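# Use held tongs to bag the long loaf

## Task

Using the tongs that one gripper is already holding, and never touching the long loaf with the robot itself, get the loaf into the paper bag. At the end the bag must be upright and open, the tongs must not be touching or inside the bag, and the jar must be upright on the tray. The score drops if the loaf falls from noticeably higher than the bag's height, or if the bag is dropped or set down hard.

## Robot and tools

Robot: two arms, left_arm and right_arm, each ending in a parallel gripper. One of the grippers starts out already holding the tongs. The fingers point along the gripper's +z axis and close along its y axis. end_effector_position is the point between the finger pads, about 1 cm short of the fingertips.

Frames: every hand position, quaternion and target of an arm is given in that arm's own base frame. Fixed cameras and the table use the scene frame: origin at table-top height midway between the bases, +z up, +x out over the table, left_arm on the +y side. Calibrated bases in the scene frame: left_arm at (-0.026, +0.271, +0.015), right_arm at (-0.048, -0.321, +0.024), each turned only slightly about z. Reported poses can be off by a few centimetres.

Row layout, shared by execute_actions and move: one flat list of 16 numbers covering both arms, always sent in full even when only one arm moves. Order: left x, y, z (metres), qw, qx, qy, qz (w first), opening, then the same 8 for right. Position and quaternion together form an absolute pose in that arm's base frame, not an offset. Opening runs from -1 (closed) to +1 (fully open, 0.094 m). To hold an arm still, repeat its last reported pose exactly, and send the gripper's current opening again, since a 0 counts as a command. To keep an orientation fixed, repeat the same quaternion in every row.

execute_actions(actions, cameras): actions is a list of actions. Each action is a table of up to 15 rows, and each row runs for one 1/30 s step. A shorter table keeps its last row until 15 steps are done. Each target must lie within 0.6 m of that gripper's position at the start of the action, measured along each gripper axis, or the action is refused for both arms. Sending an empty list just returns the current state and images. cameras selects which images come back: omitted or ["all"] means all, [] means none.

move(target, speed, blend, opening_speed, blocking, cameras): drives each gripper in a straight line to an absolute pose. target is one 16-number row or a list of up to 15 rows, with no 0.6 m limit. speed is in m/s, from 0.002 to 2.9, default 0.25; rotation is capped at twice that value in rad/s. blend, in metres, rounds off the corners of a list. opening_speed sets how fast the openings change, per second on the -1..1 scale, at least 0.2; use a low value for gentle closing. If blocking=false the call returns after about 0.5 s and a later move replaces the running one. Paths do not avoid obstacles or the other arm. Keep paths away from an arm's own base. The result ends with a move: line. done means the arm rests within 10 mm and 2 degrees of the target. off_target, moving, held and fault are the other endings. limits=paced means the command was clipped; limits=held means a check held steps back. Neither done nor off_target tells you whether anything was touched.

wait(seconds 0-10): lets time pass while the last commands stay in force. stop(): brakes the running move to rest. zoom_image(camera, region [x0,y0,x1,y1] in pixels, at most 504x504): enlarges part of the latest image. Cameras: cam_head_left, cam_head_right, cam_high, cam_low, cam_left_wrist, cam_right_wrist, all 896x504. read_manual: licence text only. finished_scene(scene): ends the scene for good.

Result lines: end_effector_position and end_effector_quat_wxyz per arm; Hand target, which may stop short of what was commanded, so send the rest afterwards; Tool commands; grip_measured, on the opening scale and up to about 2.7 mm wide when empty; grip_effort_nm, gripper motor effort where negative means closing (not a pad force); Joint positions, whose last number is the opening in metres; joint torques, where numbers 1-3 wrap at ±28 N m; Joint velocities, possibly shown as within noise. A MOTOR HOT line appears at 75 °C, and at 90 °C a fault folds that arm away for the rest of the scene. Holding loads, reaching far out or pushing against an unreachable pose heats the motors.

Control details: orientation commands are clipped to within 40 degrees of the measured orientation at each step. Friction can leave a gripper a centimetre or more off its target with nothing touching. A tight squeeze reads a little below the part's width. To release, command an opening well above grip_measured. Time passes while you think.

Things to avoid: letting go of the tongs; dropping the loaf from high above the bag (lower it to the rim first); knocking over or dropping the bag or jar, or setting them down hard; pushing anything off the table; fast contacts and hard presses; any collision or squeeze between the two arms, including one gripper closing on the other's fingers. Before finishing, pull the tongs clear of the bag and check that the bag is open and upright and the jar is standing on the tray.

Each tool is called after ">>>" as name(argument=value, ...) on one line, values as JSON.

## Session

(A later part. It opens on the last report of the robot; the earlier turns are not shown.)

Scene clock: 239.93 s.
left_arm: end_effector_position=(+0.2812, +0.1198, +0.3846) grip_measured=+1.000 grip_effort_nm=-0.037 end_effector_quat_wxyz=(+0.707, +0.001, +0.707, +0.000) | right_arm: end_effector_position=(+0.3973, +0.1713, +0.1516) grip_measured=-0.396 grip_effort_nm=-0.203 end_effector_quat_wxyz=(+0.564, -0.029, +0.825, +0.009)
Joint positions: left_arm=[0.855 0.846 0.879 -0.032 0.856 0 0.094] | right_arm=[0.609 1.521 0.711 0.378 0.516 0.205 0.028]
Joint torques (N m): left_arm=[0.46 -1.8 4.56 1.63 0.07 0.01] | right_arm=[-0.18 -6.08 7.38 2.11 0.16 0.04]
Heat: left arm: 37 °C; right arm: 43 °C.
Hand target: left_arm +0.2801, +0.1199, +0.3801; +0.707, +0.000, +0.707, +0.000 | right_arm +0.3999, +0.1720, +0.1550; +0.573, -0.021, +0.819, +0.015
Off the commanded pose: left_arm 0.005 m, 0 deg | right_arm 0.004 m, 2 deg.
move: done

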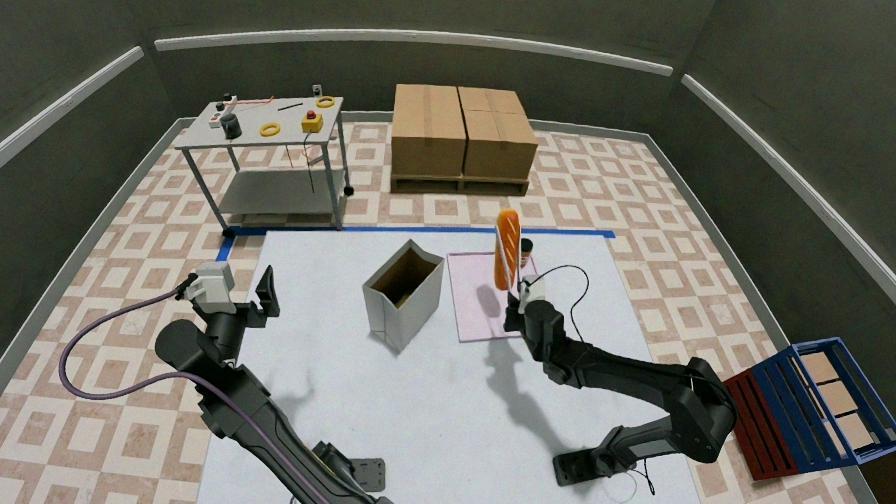

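>>> move(target=[0.28,0.12,0.38,0.7071,0,0.7071,0,1,0.40,0.172,0.155,0.5734,-0.0214,0.8189,0.015,-0.385], opening_speed=0.2, cameras=["cam_head_left"])

>>> move(target=[0.28,0.12,0.38,0.7071,0,0.7071,0,1,0.40,0.172,0.155,0.5734,-0.0214,0.8189,0.015,-0.372], opening_speed=0.2, cameras=["cam_head_left"])

Scene clock: 249.90 s.
left_arm: end_effector_position=(+0.2812, +0.1198, +0.3846) grip_measured=+1.000 grip_effort_nm=-0.042 end_effector_quat_wxyz=(+0.707, +0.001, +0.707, +0.000) | right_arm: end_effector_position=(+0.3973, +0.1713, +0.1516) grip_measured=-0.382 grip_effort_nm=-0.183 end_effector_quat_wxyz=(+0.564, -0.029, +0.825, +0.009)
Joint positions: left_arm=[0.855 0.846 0.879 -0.032 0.856 0 0.094] | right_arm=[0.609 1.521 0.711 0.378 0.516 0.205 0.029]
Joint torques (N m): left_arm=[0.12 -1.44 4.78 1.65 0.03 0] | right_arm=[-0.18 -6.08 7.38 2.1 0.16 0.04]
Heat: left arm: 37 °C; right arm: 44 °C.
Hand target: left_arm +0.2801, +0.1199, +0.3801; +0.707, +0.000, +0.707, +0.000 | right_arm +0.3999, +0.1720, +0.1550; +0.573, -0.021, +0.819, +0.015
Off the commanded pose: left_arm 0.005 m, 0 deg | right_arm 0.004 m, 2 deg.
move: done

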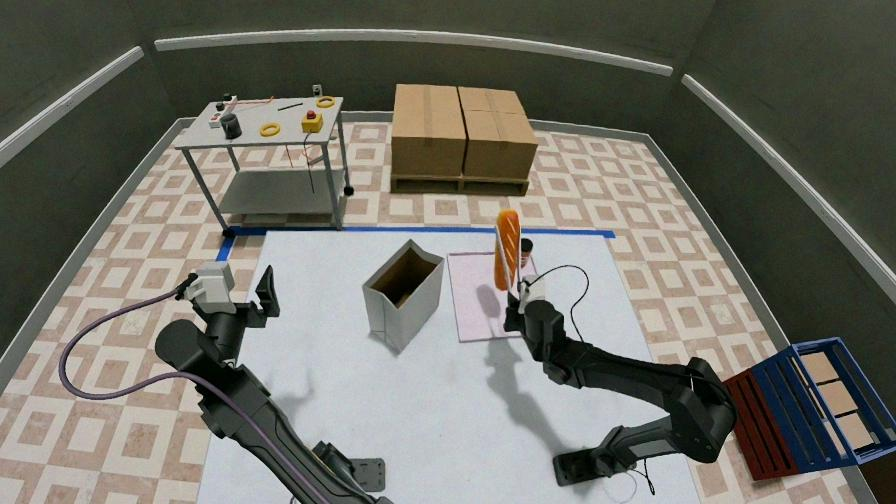

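Scene clock: 250.60 s.
left_arm: end_effector_position=(+0.2812, +0.1198, +0.3846) grip_measured=+1.000 grip_effort_nm=-0.042 end_effector_quat_wxyz=(+0.707, +0.001, +0.707, +0.000) | right_arm: end_effector_position=(+0.3971, +0.1713, +0.1512) grip_measured=-0.369 grip_effort_nm=-0.149 end_effector_quat_wxyz=(+0.563, -0.029, +0.826, +0.009)
Joint positions: left_arm=[0.855 0.846 0.879 -0.032 0.856 0 0.094] | right_arm=[0.609 1.521 0.711 0.376 0.516 0.205 0.03]
Joint torques (N m): left_arm=[0.58 -1.68 4.55 1.66 0.11 0.03] | right_arm=[-0.18 -6.09 7.38 2.12 0.18 0.04]
Heat: left arm: 37 °C; right arm: 44 °C.
Hand target: left_arm +0.2801, +0.1199, +0.3801; +0.707, +0.000, +0.707, +0.000 | right_arm +0.3999, +0.1719, +0.1550; +0.573, -0.021, +0.819, +0.015
Off the commanded pose: left_arm 0.005 m, 0 deg | right_arm 0.005 m, 2 deg.
move: done

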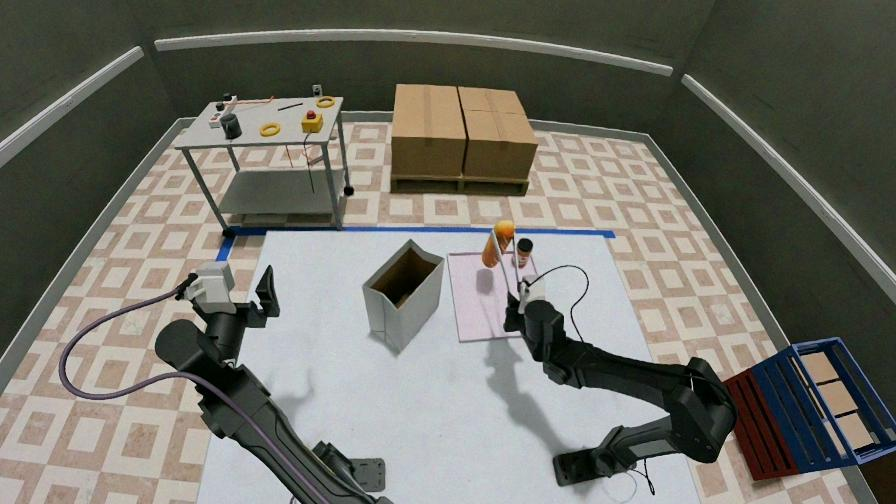

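Swung. Re-tighten gently.

>>> move(target=[0.28,0.12,0.38,0.7071,0,0.7071,0,1,0.40,0.172,0.155,0.5734,-0.0214,0.8189,0.015,-0.42], opening_speed=0.2, cameras=["cam_head_left","cam_high","cam_right_wrist","cam_head_right"])

>>> zoom_image(camera="cam_head_left", region=[430, 180, 630, 350])

>>> zoom_image(camera="cam_high", region=[410, 60, 610, 260])

Scene clock: 257.83 s.
left_arm: end_effector_position=(+0.2812, +0.1198, +0.3846) grip_measured=+1.000 grip_effort_nm=-0.042 end_effector_quat_wxyz=(+0.707, +0.001, +0.707, +0.000) | right_arm: end_effector_position=(+0.3971, +0.1714, +0.1512) grip_measured=-0.411 grip_effort_nm=-0.462 end_effector_quat_wxyz=(+0.563, -0.029, +0.826, +0.009)
Joint positions: left_arm=[0.855 0.846 0.879 -0.032 0.856 0 0.094] | right_arm=[0.609 1.521 0.711 0.376 0.515 0.205 0.028]
Joint torques (N m): left_arm=[0.62 -1.61 4.67 1.68 0.09 0] | right_arm=[-0.17 -6.09 7.38 2.12 0.18 0.04]
Heat: left arm: 37 °C; right arm: 44 °C.
Hand target: left_arm +0.2801, +0.1199, +0.3801; +0.707, +0.000, +0.707, +0.000 | right_arm +0.3999, +0.1720, +0.1550; +0.573, -0.021, +0.819, +0.015
Off the commanded pose: left_arm 0.005 m, 0 deg | right_arm 0.005 m, 2 deg.
move: done
cam_right_wrist: T_world_to_cam=[[0.0607289, -0.997529, 0.035338, 0.142834], [-0.724777, -0.068411, -0.685579, 0.44298], [0.686302, 0.0160222, -0.72714, -0.0774003], [0, 0, 0, 1]] pos_world=[0.365507, 0.174026, 0.242369]
Images, in order (width x height): cam_head_left 896x504, cam_head_right 896x504, cam_high 896x504, cam_right_wrist 896x504.

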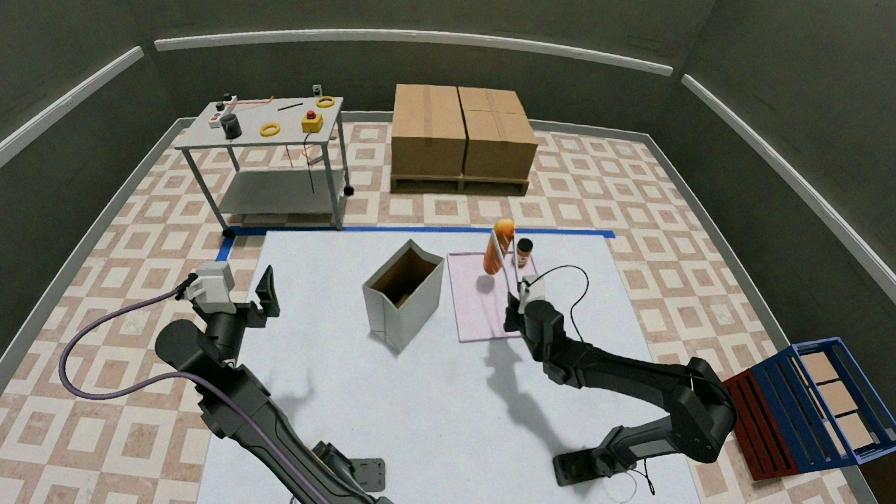

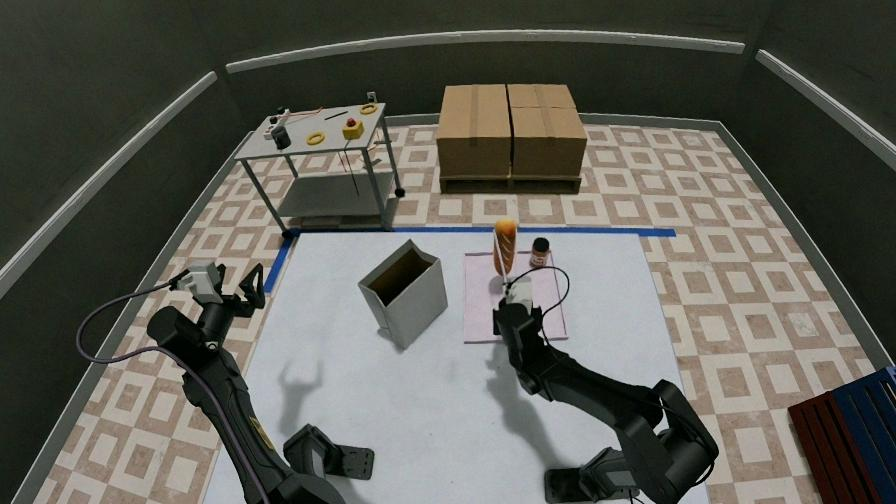

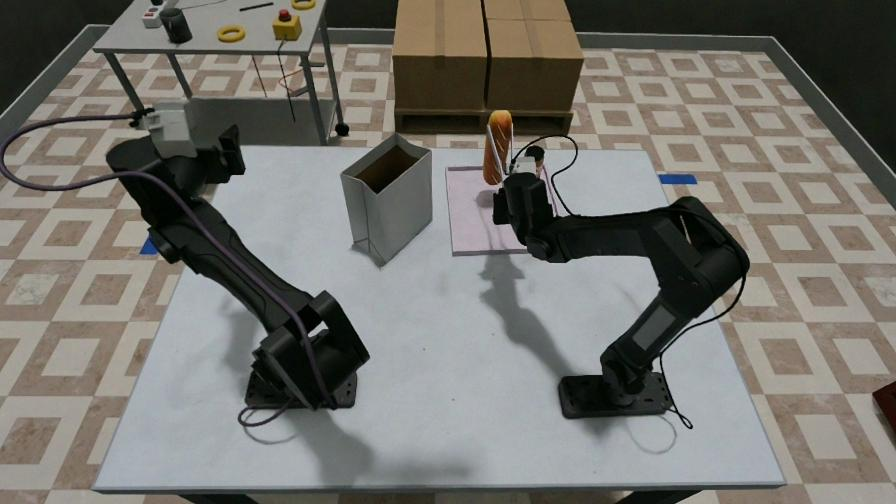

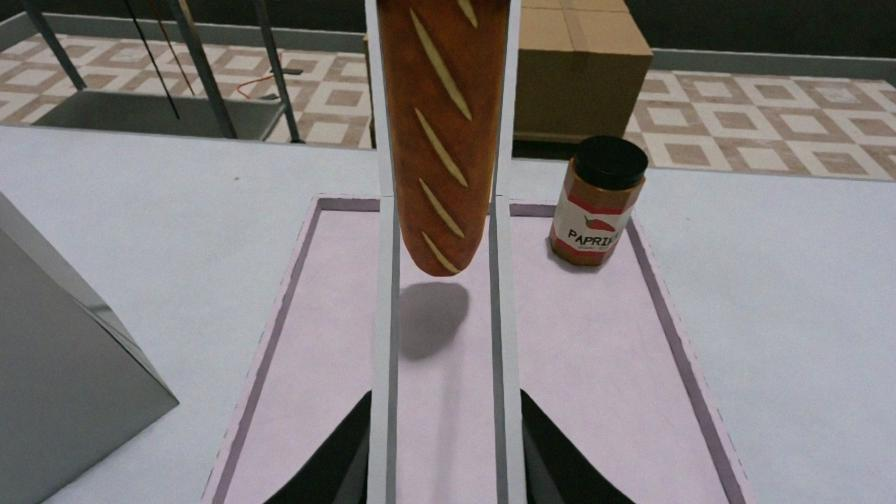

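Scaled by 2.520.

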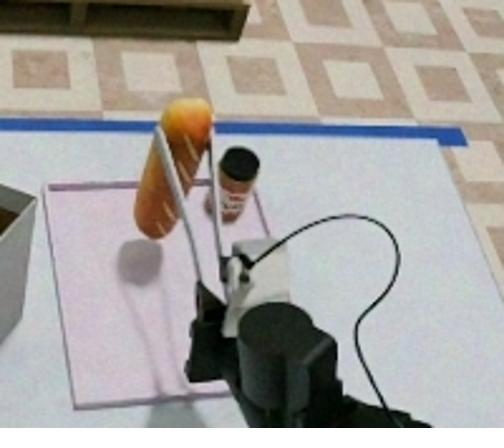

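Scaled by 2.520.

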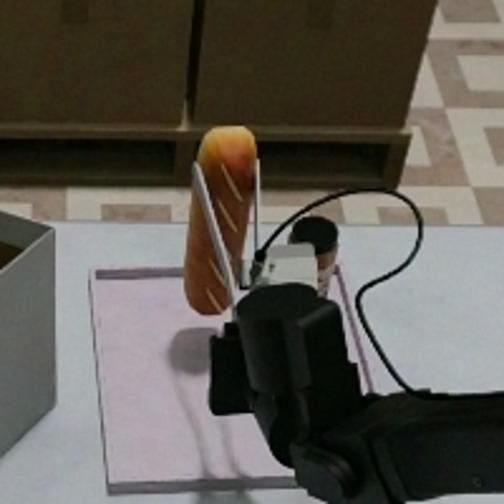

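>>> move(target=[[0.28,0.12,0.38,0.7071,0,0.7071,0,1,0.40,0.172,0.155,0.5734,-0.0214,0.8189,0.015,-0.5],[0.28,0.12,0.38,0.7071,0,0.7071,0,1,0.40,0.172,0.41,0.5734,-0.0214,0.8189,0.015,-0.5],[0.28,0.12,0.38,0.7071,0,0.7071,0,1,0.323,0.302,0.41,0.53,-0.3134,0.7566,0.2195,-0.5]], speed=0.15, opening_speed=0.2)

>>> zoom_image(camera="cam_high", region=[270, 0, 520, 280])

Scene clock: 271.23 s.
left_arm: end_effector_position=(+0.2812, +0.1198, +0.3846) grip_measured=+1.000 grip_effort_nm=-0.037 end_effector_quat_wxyz=(+0.707, +0.001, +0.707, +0.000) | right_arm: end_effector_position=(+0.3247, +0.2964, +0.3873) grip_measured=-0.497 grip_effort_nm=-0.750 end_effector_quat_wxyz=(+0.501, -0.313, +0.781, +0.203)
Joint positions: left_arm=[0.855 0.846 0.879 -0.032 0.856 0 0.094] | right_arm=[0.721 1.444 1.656 -0.64 -0.041 -0.014 0.024]
Joint torques (N m): left_arm=[0.61 -1.59 4.78 1.68 0.07 0] | right_arm=[0.61 -7.38 8.68 2.35 -0.15 -0.09]
Heat: left arm: 37 °C; right arm: 45 °C.
Hand target: left_arm +0.2801, +0.1199, +0.3801; +0.707, +0.000, +0.707, +0.000 | right_arm +0.3221, +0.3010, +0.4100; +0.530, -0.313, +0.757, +0.219
Off the commanded pose: left_arm 0.005 m, 0 deg | right_arm 0.023 m, 5 deg.
move: off_target (right_arm)
cam_left_wrist: T_world_to_cam=[[0.0326849, -0.999422, -0.00934571, 0.120008], [-0.432204, -0.00570226, -0.901758, 0.507563], [0.901183, 0.0335131, -0.432141, -0.00134466], [0, 0, 0, 1]] pos_world=[0.21666, 0.122878, 0.458239]
cam_right_wrist: T_world_to_cam=[[0.694188, -0.719681, 0.0127744, -0.0157114], [-0.543446, -0.535668, -0.646318, 0.625405], [0.471985, 0.441724, -0.762961, 0.0992791], [0, 0, 0, 1]] pos_world=[0.303922, 0.279848, 0.480157]

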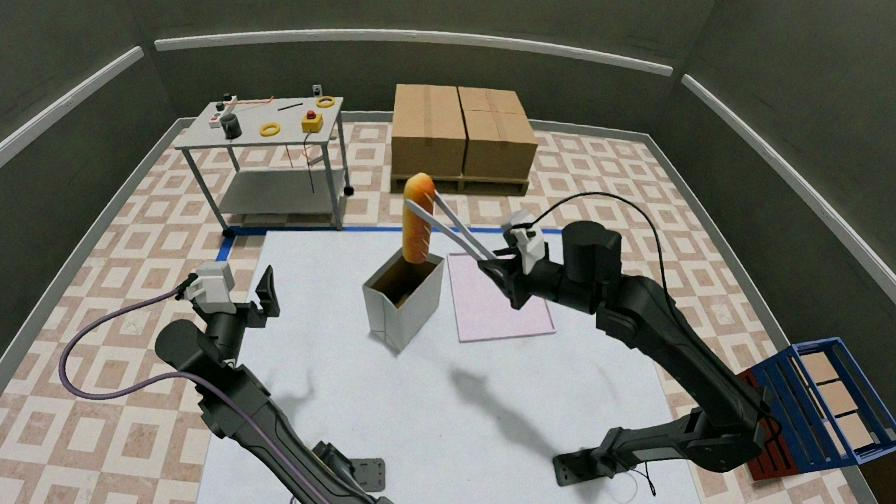

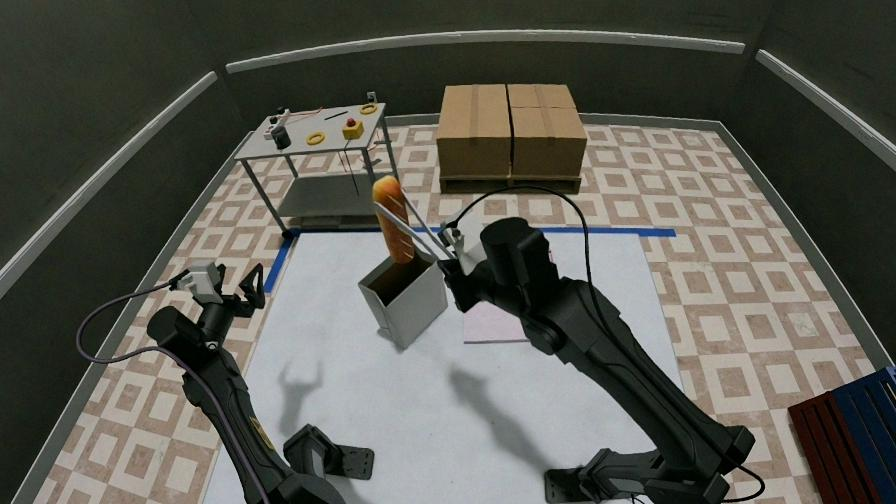

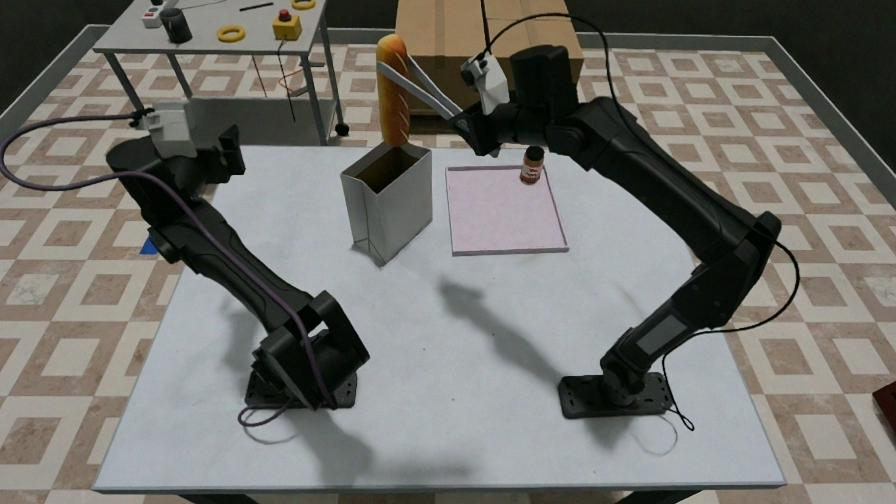

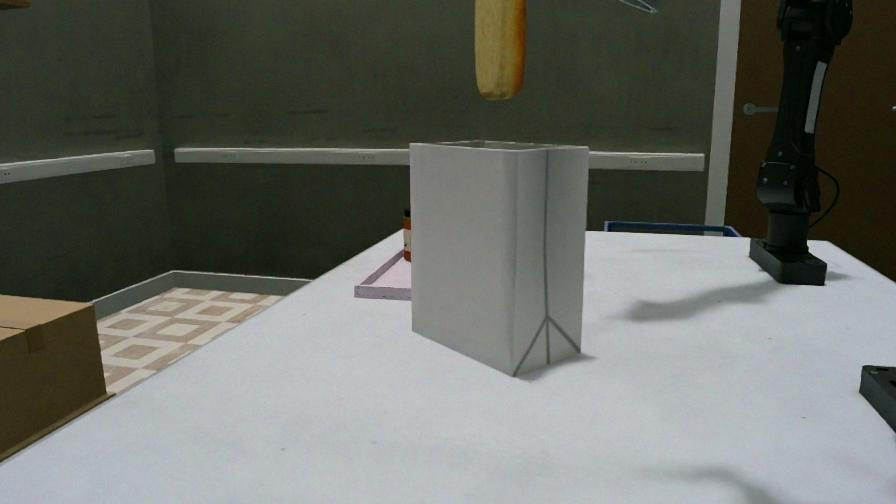

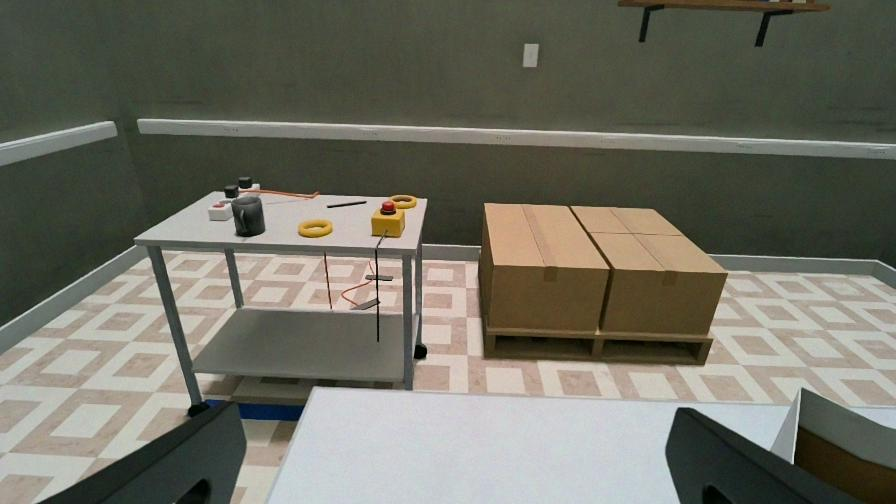

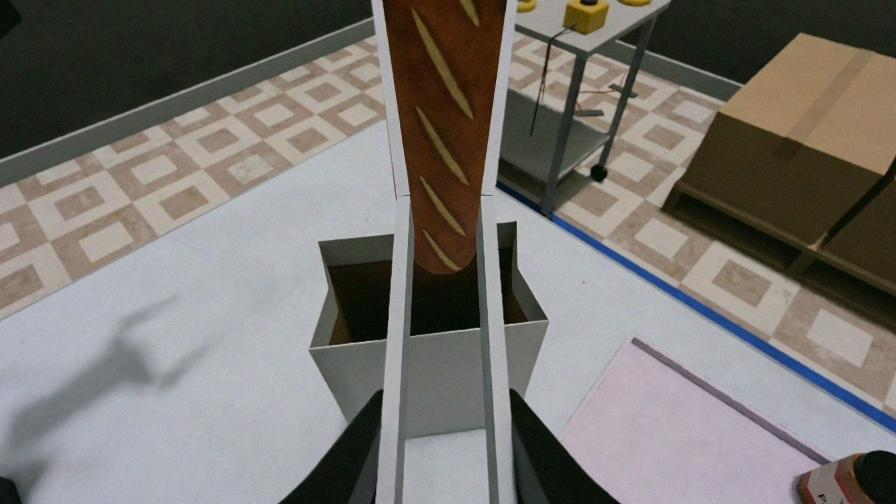

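Scaled by 1.800.

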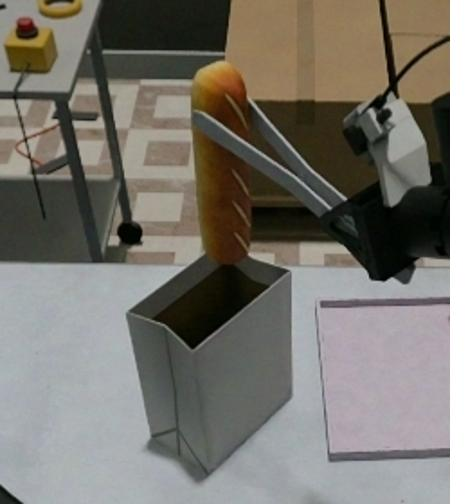

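>>> move(target=[[0.28,0.12,0.38,0.7071,0,0.7071,0,1,0.330,0.315,0.38,0.53,-0.3134,0.7566,0.2195,-0.5],[0.28,0.12,0.38,0.7071,0,0.7071,0,1,0.330,0.315,0.325,0.53,-0.3134,0.7566,0.2195,-0.5]], speed=0.08, cameras=["cam_high","cam_low","cam_right_wrist","cam_head_left"])

>>> zoom_image(camera="cam_high", region=[270, 0, 520, 280])

>>> zoom_image(camera="cam_head_left", region=[320, 160, 520, 360])

Scene clock: 292.67 s.
left_arm: end_effector_position=(+0.2812, +0.1198, +0.3846) grip_measured=+1.000 grip_effort_nm=-0.037 end_effector_quat_wxyz=(+0.707, +0.001, +0.707, +0.000) | right_arm: end_effector_position=(+0.3333, +0.3143, +0.2967) grip_measured=-0.499 grip_effort_nm=-0.769 end_effector_quat_wxyz=(+0.494, -0.321, +0.782, +0.206)
Joint positions: left_arm=[0.855 0.846 0.879 -0.032 0.856 0 0.094] | right_arm=[0.737 1.428 1.279 -0.294 -0.043 -0.015 0.024]
Joint torques (N m): left_arm=[0.49 -1.69 4.55 1.64 0.04 0.02] | right_arm=[0.69 -10.58 8.17 2.37 0.03 0]
Heat: left arm: 37 °C; right arm: 47 °C.
Hand target: left_arm +0.2801, +0.1199, +0.3801; +0.707, +0.000, +0.707, +0.000 | right_arm +0.3293, +0.3143, +0.3248; +0.529, -0.314, +0.757, +0.220
Off the commanded pose: left_arm 0.005 m, 0 deg | right_arm 0.029 m, 5 deg.
move: off_target (right_arm)
cam_right_wrist: T_world_to_cam=[[0.70703, -0.707076, 0.0123723, -0.0157286], [-0.540196, -0.551286, -0.635824, 0.581743], [0.456396, 0.442863, -0.771735, 0.0256053], [0, 0, 0, 1]] pos_world=[0.31369, 0.298246, 0.389841]
Images, in order (width x height): cam_head_left 896x504, cam_high 896x504, cam_low 896x504, cam_right_wrist 896x504.

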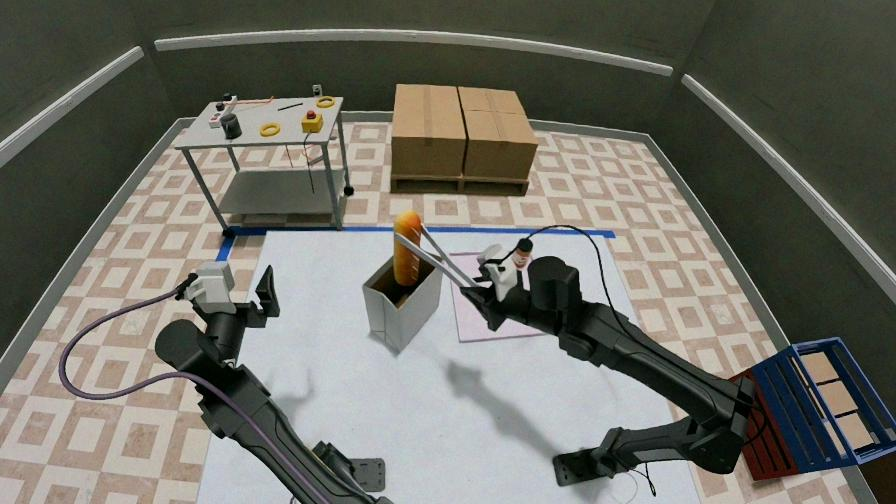

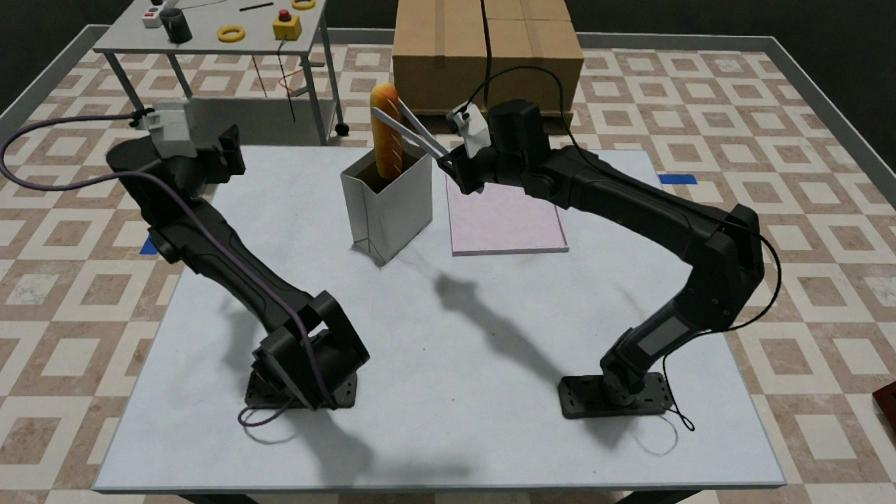

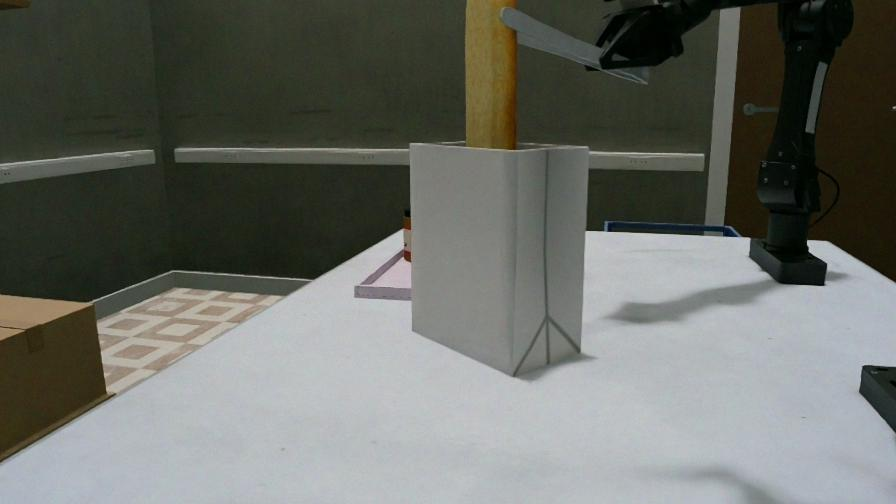

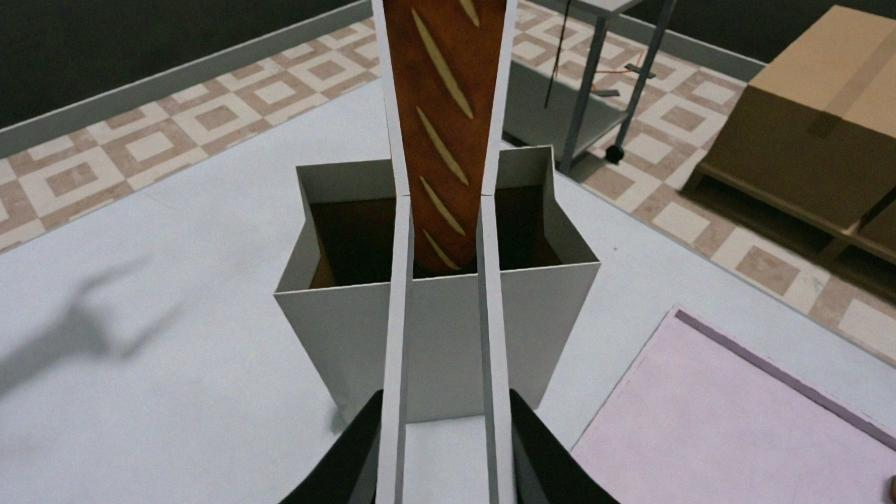

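Scaled by 1.800.

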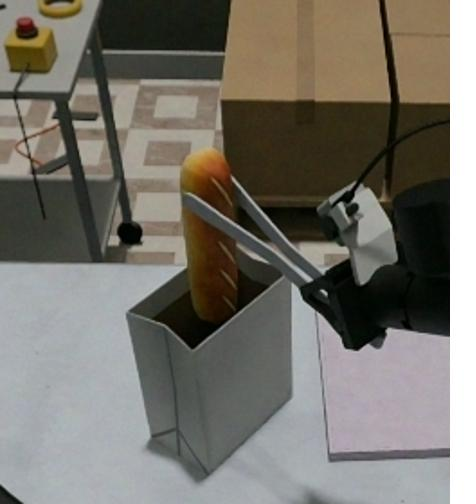

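Scaled by 2.520.

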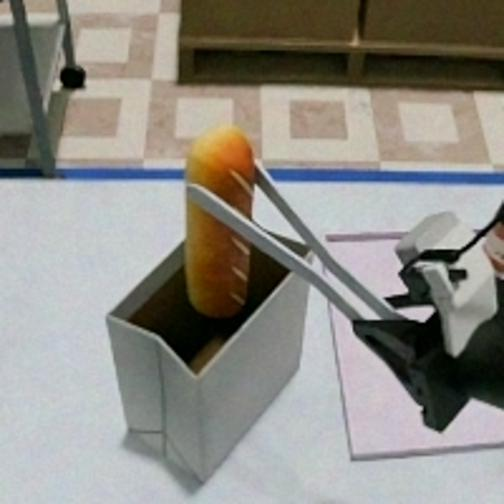

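>>> move(target=[0.28,0.12,0.38,0.7071,0,0.7071,0,1,0.330,0.315,0.255,0.53,-0.3134,0.7566,0.2195,-0.5], speed=0.07, cameras=["cam_low","cam_high","cam_head_left"])

Scene clock: 316.97 s.
left_arm: end_effector_position=(+0.2812, +0.1198, +0.3846) grip_measured=+1.000 grip_effort_nm=-0.037 end_effector_quat_wxyz=(+0.707, +0.001, +0.707, +0.000) | right_arm: end_effector_position=(+0.3303, +0.3116, +0.2338) grip_measured=-0.497 grip_effort_nm=-0.755 end_effector_quat_wxyz=(+0.500, -0.319, +0.778, +0.208)
Joint positions: left_arm=[0.855 0.846 0.879 -0.032 0.856 0 0.094] | right_arm=[0.737 1.416 1.005 -0.015 -0.043 -0.015 0.024]
Joint torques (N m): left_arm=[0.58 -1.47 4.74 1.66 0.08 0.04] | right_arm=[0.72 -8.9 8.18 2.34 0.03 0]
Heat: left arm: 38 °C; right arm: 51 °C.
Hand target: left_arm +0.2801, +0.1199, +0.3801; +0.707, +0.000, +0.707, +0.000 | right_arm +0.3295, +0.3145, +0.2550; +0.529, -0.314, +0.757, +0.220
Off the commanded pose: left_arm 0.005 m, 0 deg | right_arm 0.021 m, 4 deg.
move: off_target (right_arm)
Images, in order (width x height): cam_head_left 896x504, cam_high 896x504, cam_low 896x504.

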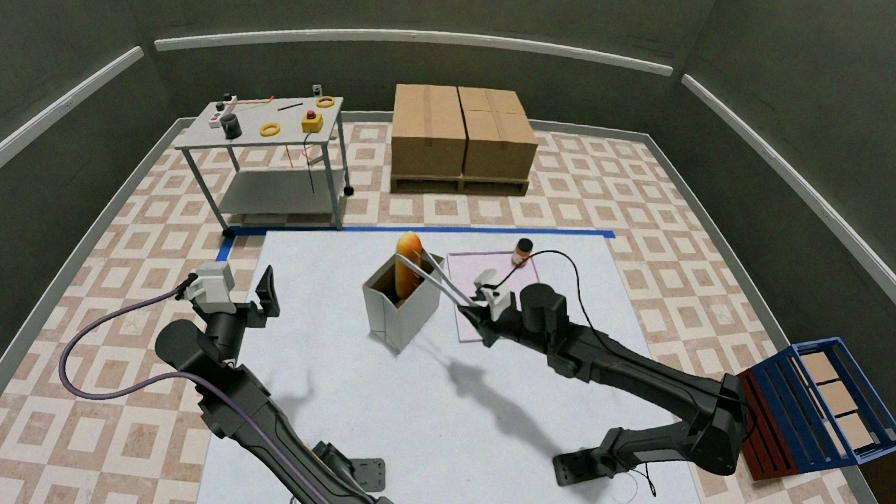

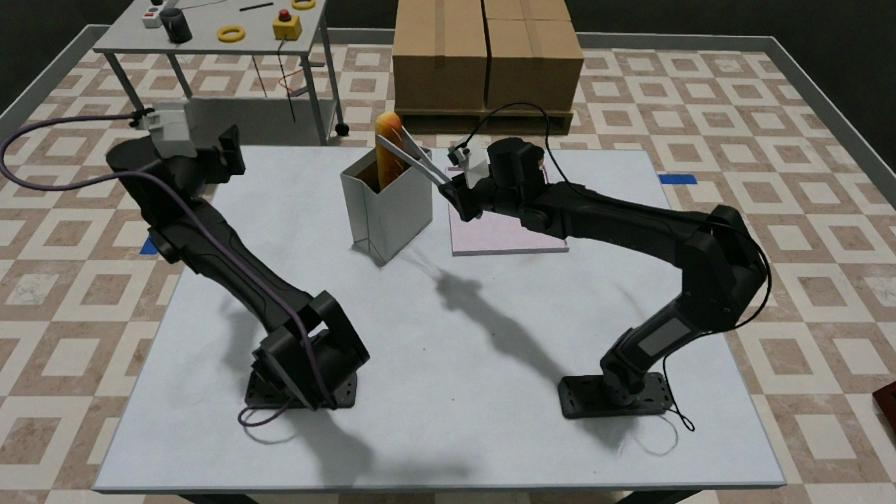

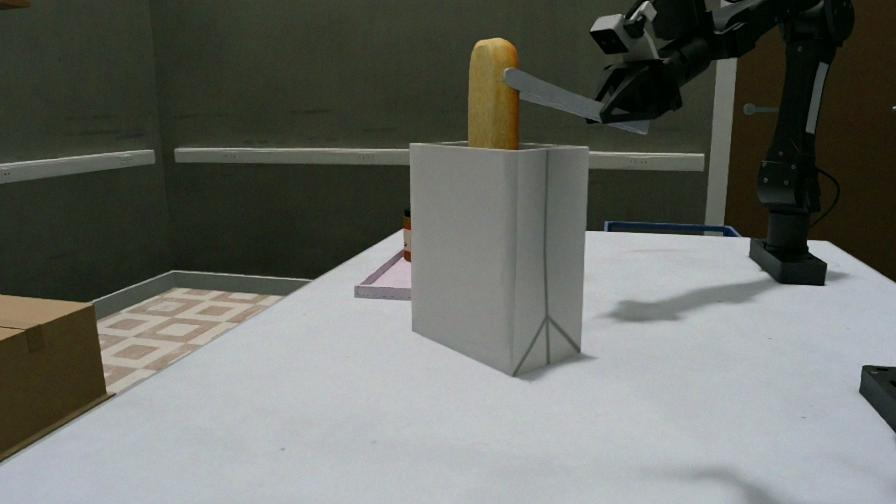

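>>> move(target=[[0.28,0.12,0.38,0.7071,0,0.7071,0,1,0.330,0.315,0.240,0.53,-0.3134,0.7566,0.2195,-0.5],[0.28,0.12,0.38,0.7071,0,0.7071,0,1,0.330,0.315,0.240,0.53,-0.3134,0.7566,0.2195,-0.36]], speed=0.07, opening_speed=0.2, cameras=["cam_low","cam_high"])

>>> move(target=[0.28,0.12,0.38,0.7071,0,0.7071,0,1,0.330,0.315,0.240,0.53,-0.3134,0.7566,0.2195,-0.3], opening_speed=0.2, cameras=["cam_low","cam_high"])

Scene clock: 329.27 s.
left_arm: end_effector_position=(+0.2812, +0.1198, +0.3846) grip_measured=+1.000 grip_effort_nm=-0.037 end_effector_quat_wxyz=(+0.707, +0.001, +0.707, +0.000) | right_arm: end_effector_position=(+0.3296, +0.3109, +0.2247) grip_measured=-0.359 grip_effort_nm=-0.056 end_effector_quat_wxyz=(+0.506, -0.318, +0.774, +0.210)
Joint positions: left_arm=[0.855 0.846 0.879 -0.032 0.856 0 0.094] | right_arm=[0.737 1.416 0.956 0.048 -0.043 -0.015 0.03]
Joint torques (N m): left_arm=[0.65 -1.63 4.67 1.66 0.05 0.05] | right_arm=[0.7 -7.73 7.99 2.37 0.03 0]
Heat: left arm: 38 °C; right arm: 52 °C.
Hand target: left_arm +0.2801, +0.1199, +0.3801; +0.707, +0.000, +0.707, +0.000 | right_arm +0.3296, +0.3146, +0.2400; +0.529, -0.314, +0.757, +0.219
Off the commanded pose: left_arm 0.005 m, 0 deg | right_arm 0.016 m, 4 deg.
move: off_target (right_arm); target 2's new opening was sent with right_arm's hand 0.016 m and 4 deg from that target
Images, in order (width x height): cam_high 896x504, cam_low 896x504.

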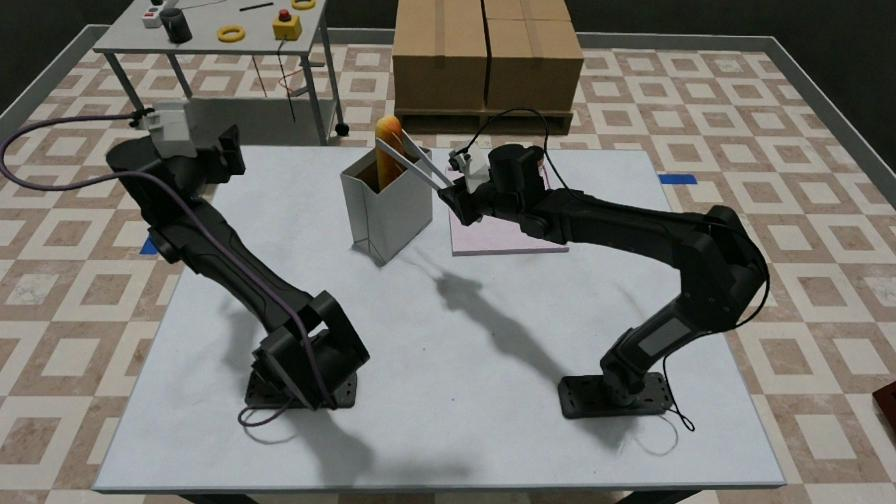

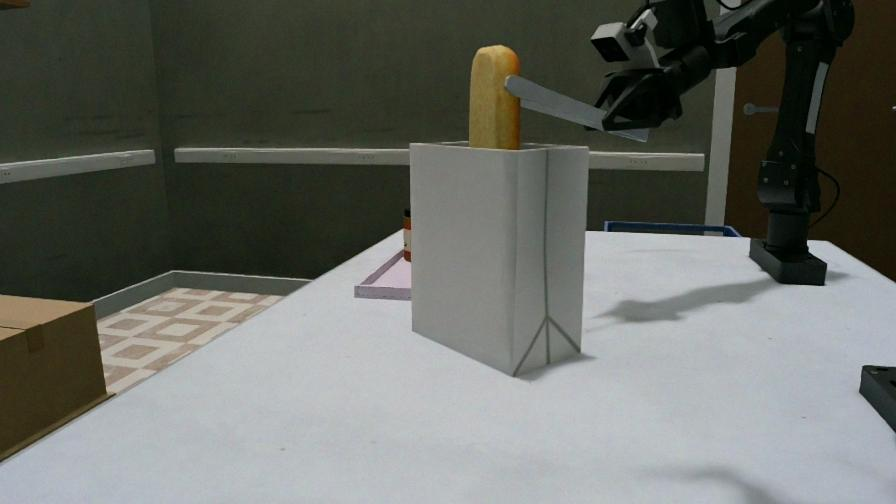

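Scene clock: 330.23 s.
left_arm: end_effector_position=(+0.2812, +0.1198, +0.3846) grip_measured=+1.000 grip_effort_nm=-0.037 end_effector_quat_wxyz=(+0.707, +0.001, +0.707, +0.000) | right_arm: end_effector_position=(+0.3319, +0.3130, +0.2322) grip_measured=-0.301 grip_effort_nm=0.042 end_effector_quat_wxyz=(+0.518, -0.315, +0.765, +0.215)
Joint positions: left_arm=[0.855 0.846 0.879 -0.032 0.856 0 0.094] | right_arm=[0.737 1.416 0.956 0.081 -0.043 -0.015 0.033]
Joint torques (N m): left_arm=[0.49 -1.72 4.78 1.66 0.04 0.09] | right_arm=[0.73 -7.57 8.03 2.1 0.04 0]
Heat: left arm: 38 °C; right arm: 52 °C.
Hand target: left_arm +0.2801, +0.1199, +0.3801; +0.707, +0.000, +0.707, +0.000 | right_arm +0.3299, +0.3149, +0.2400; +0.530, -0.314, +0.757, +0.220
Off the commanded pose: left_arm 0.005 m, 0 deg | right_arm 0.008 m, 2 deg.
move: done
Images, in order (width x height): cam_high 896x504, cam_low 896x504.

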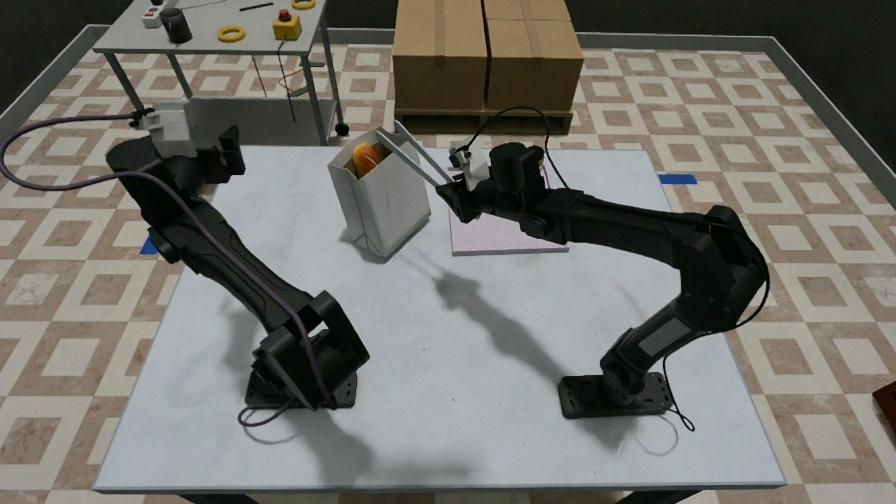

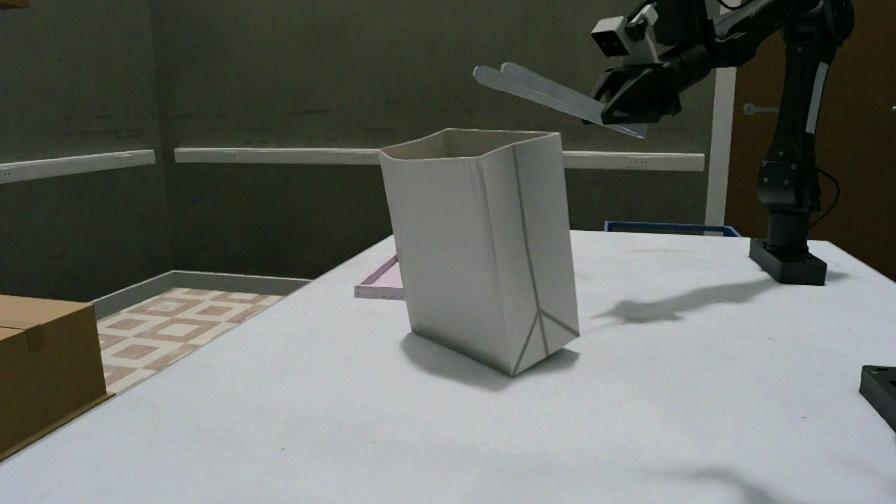

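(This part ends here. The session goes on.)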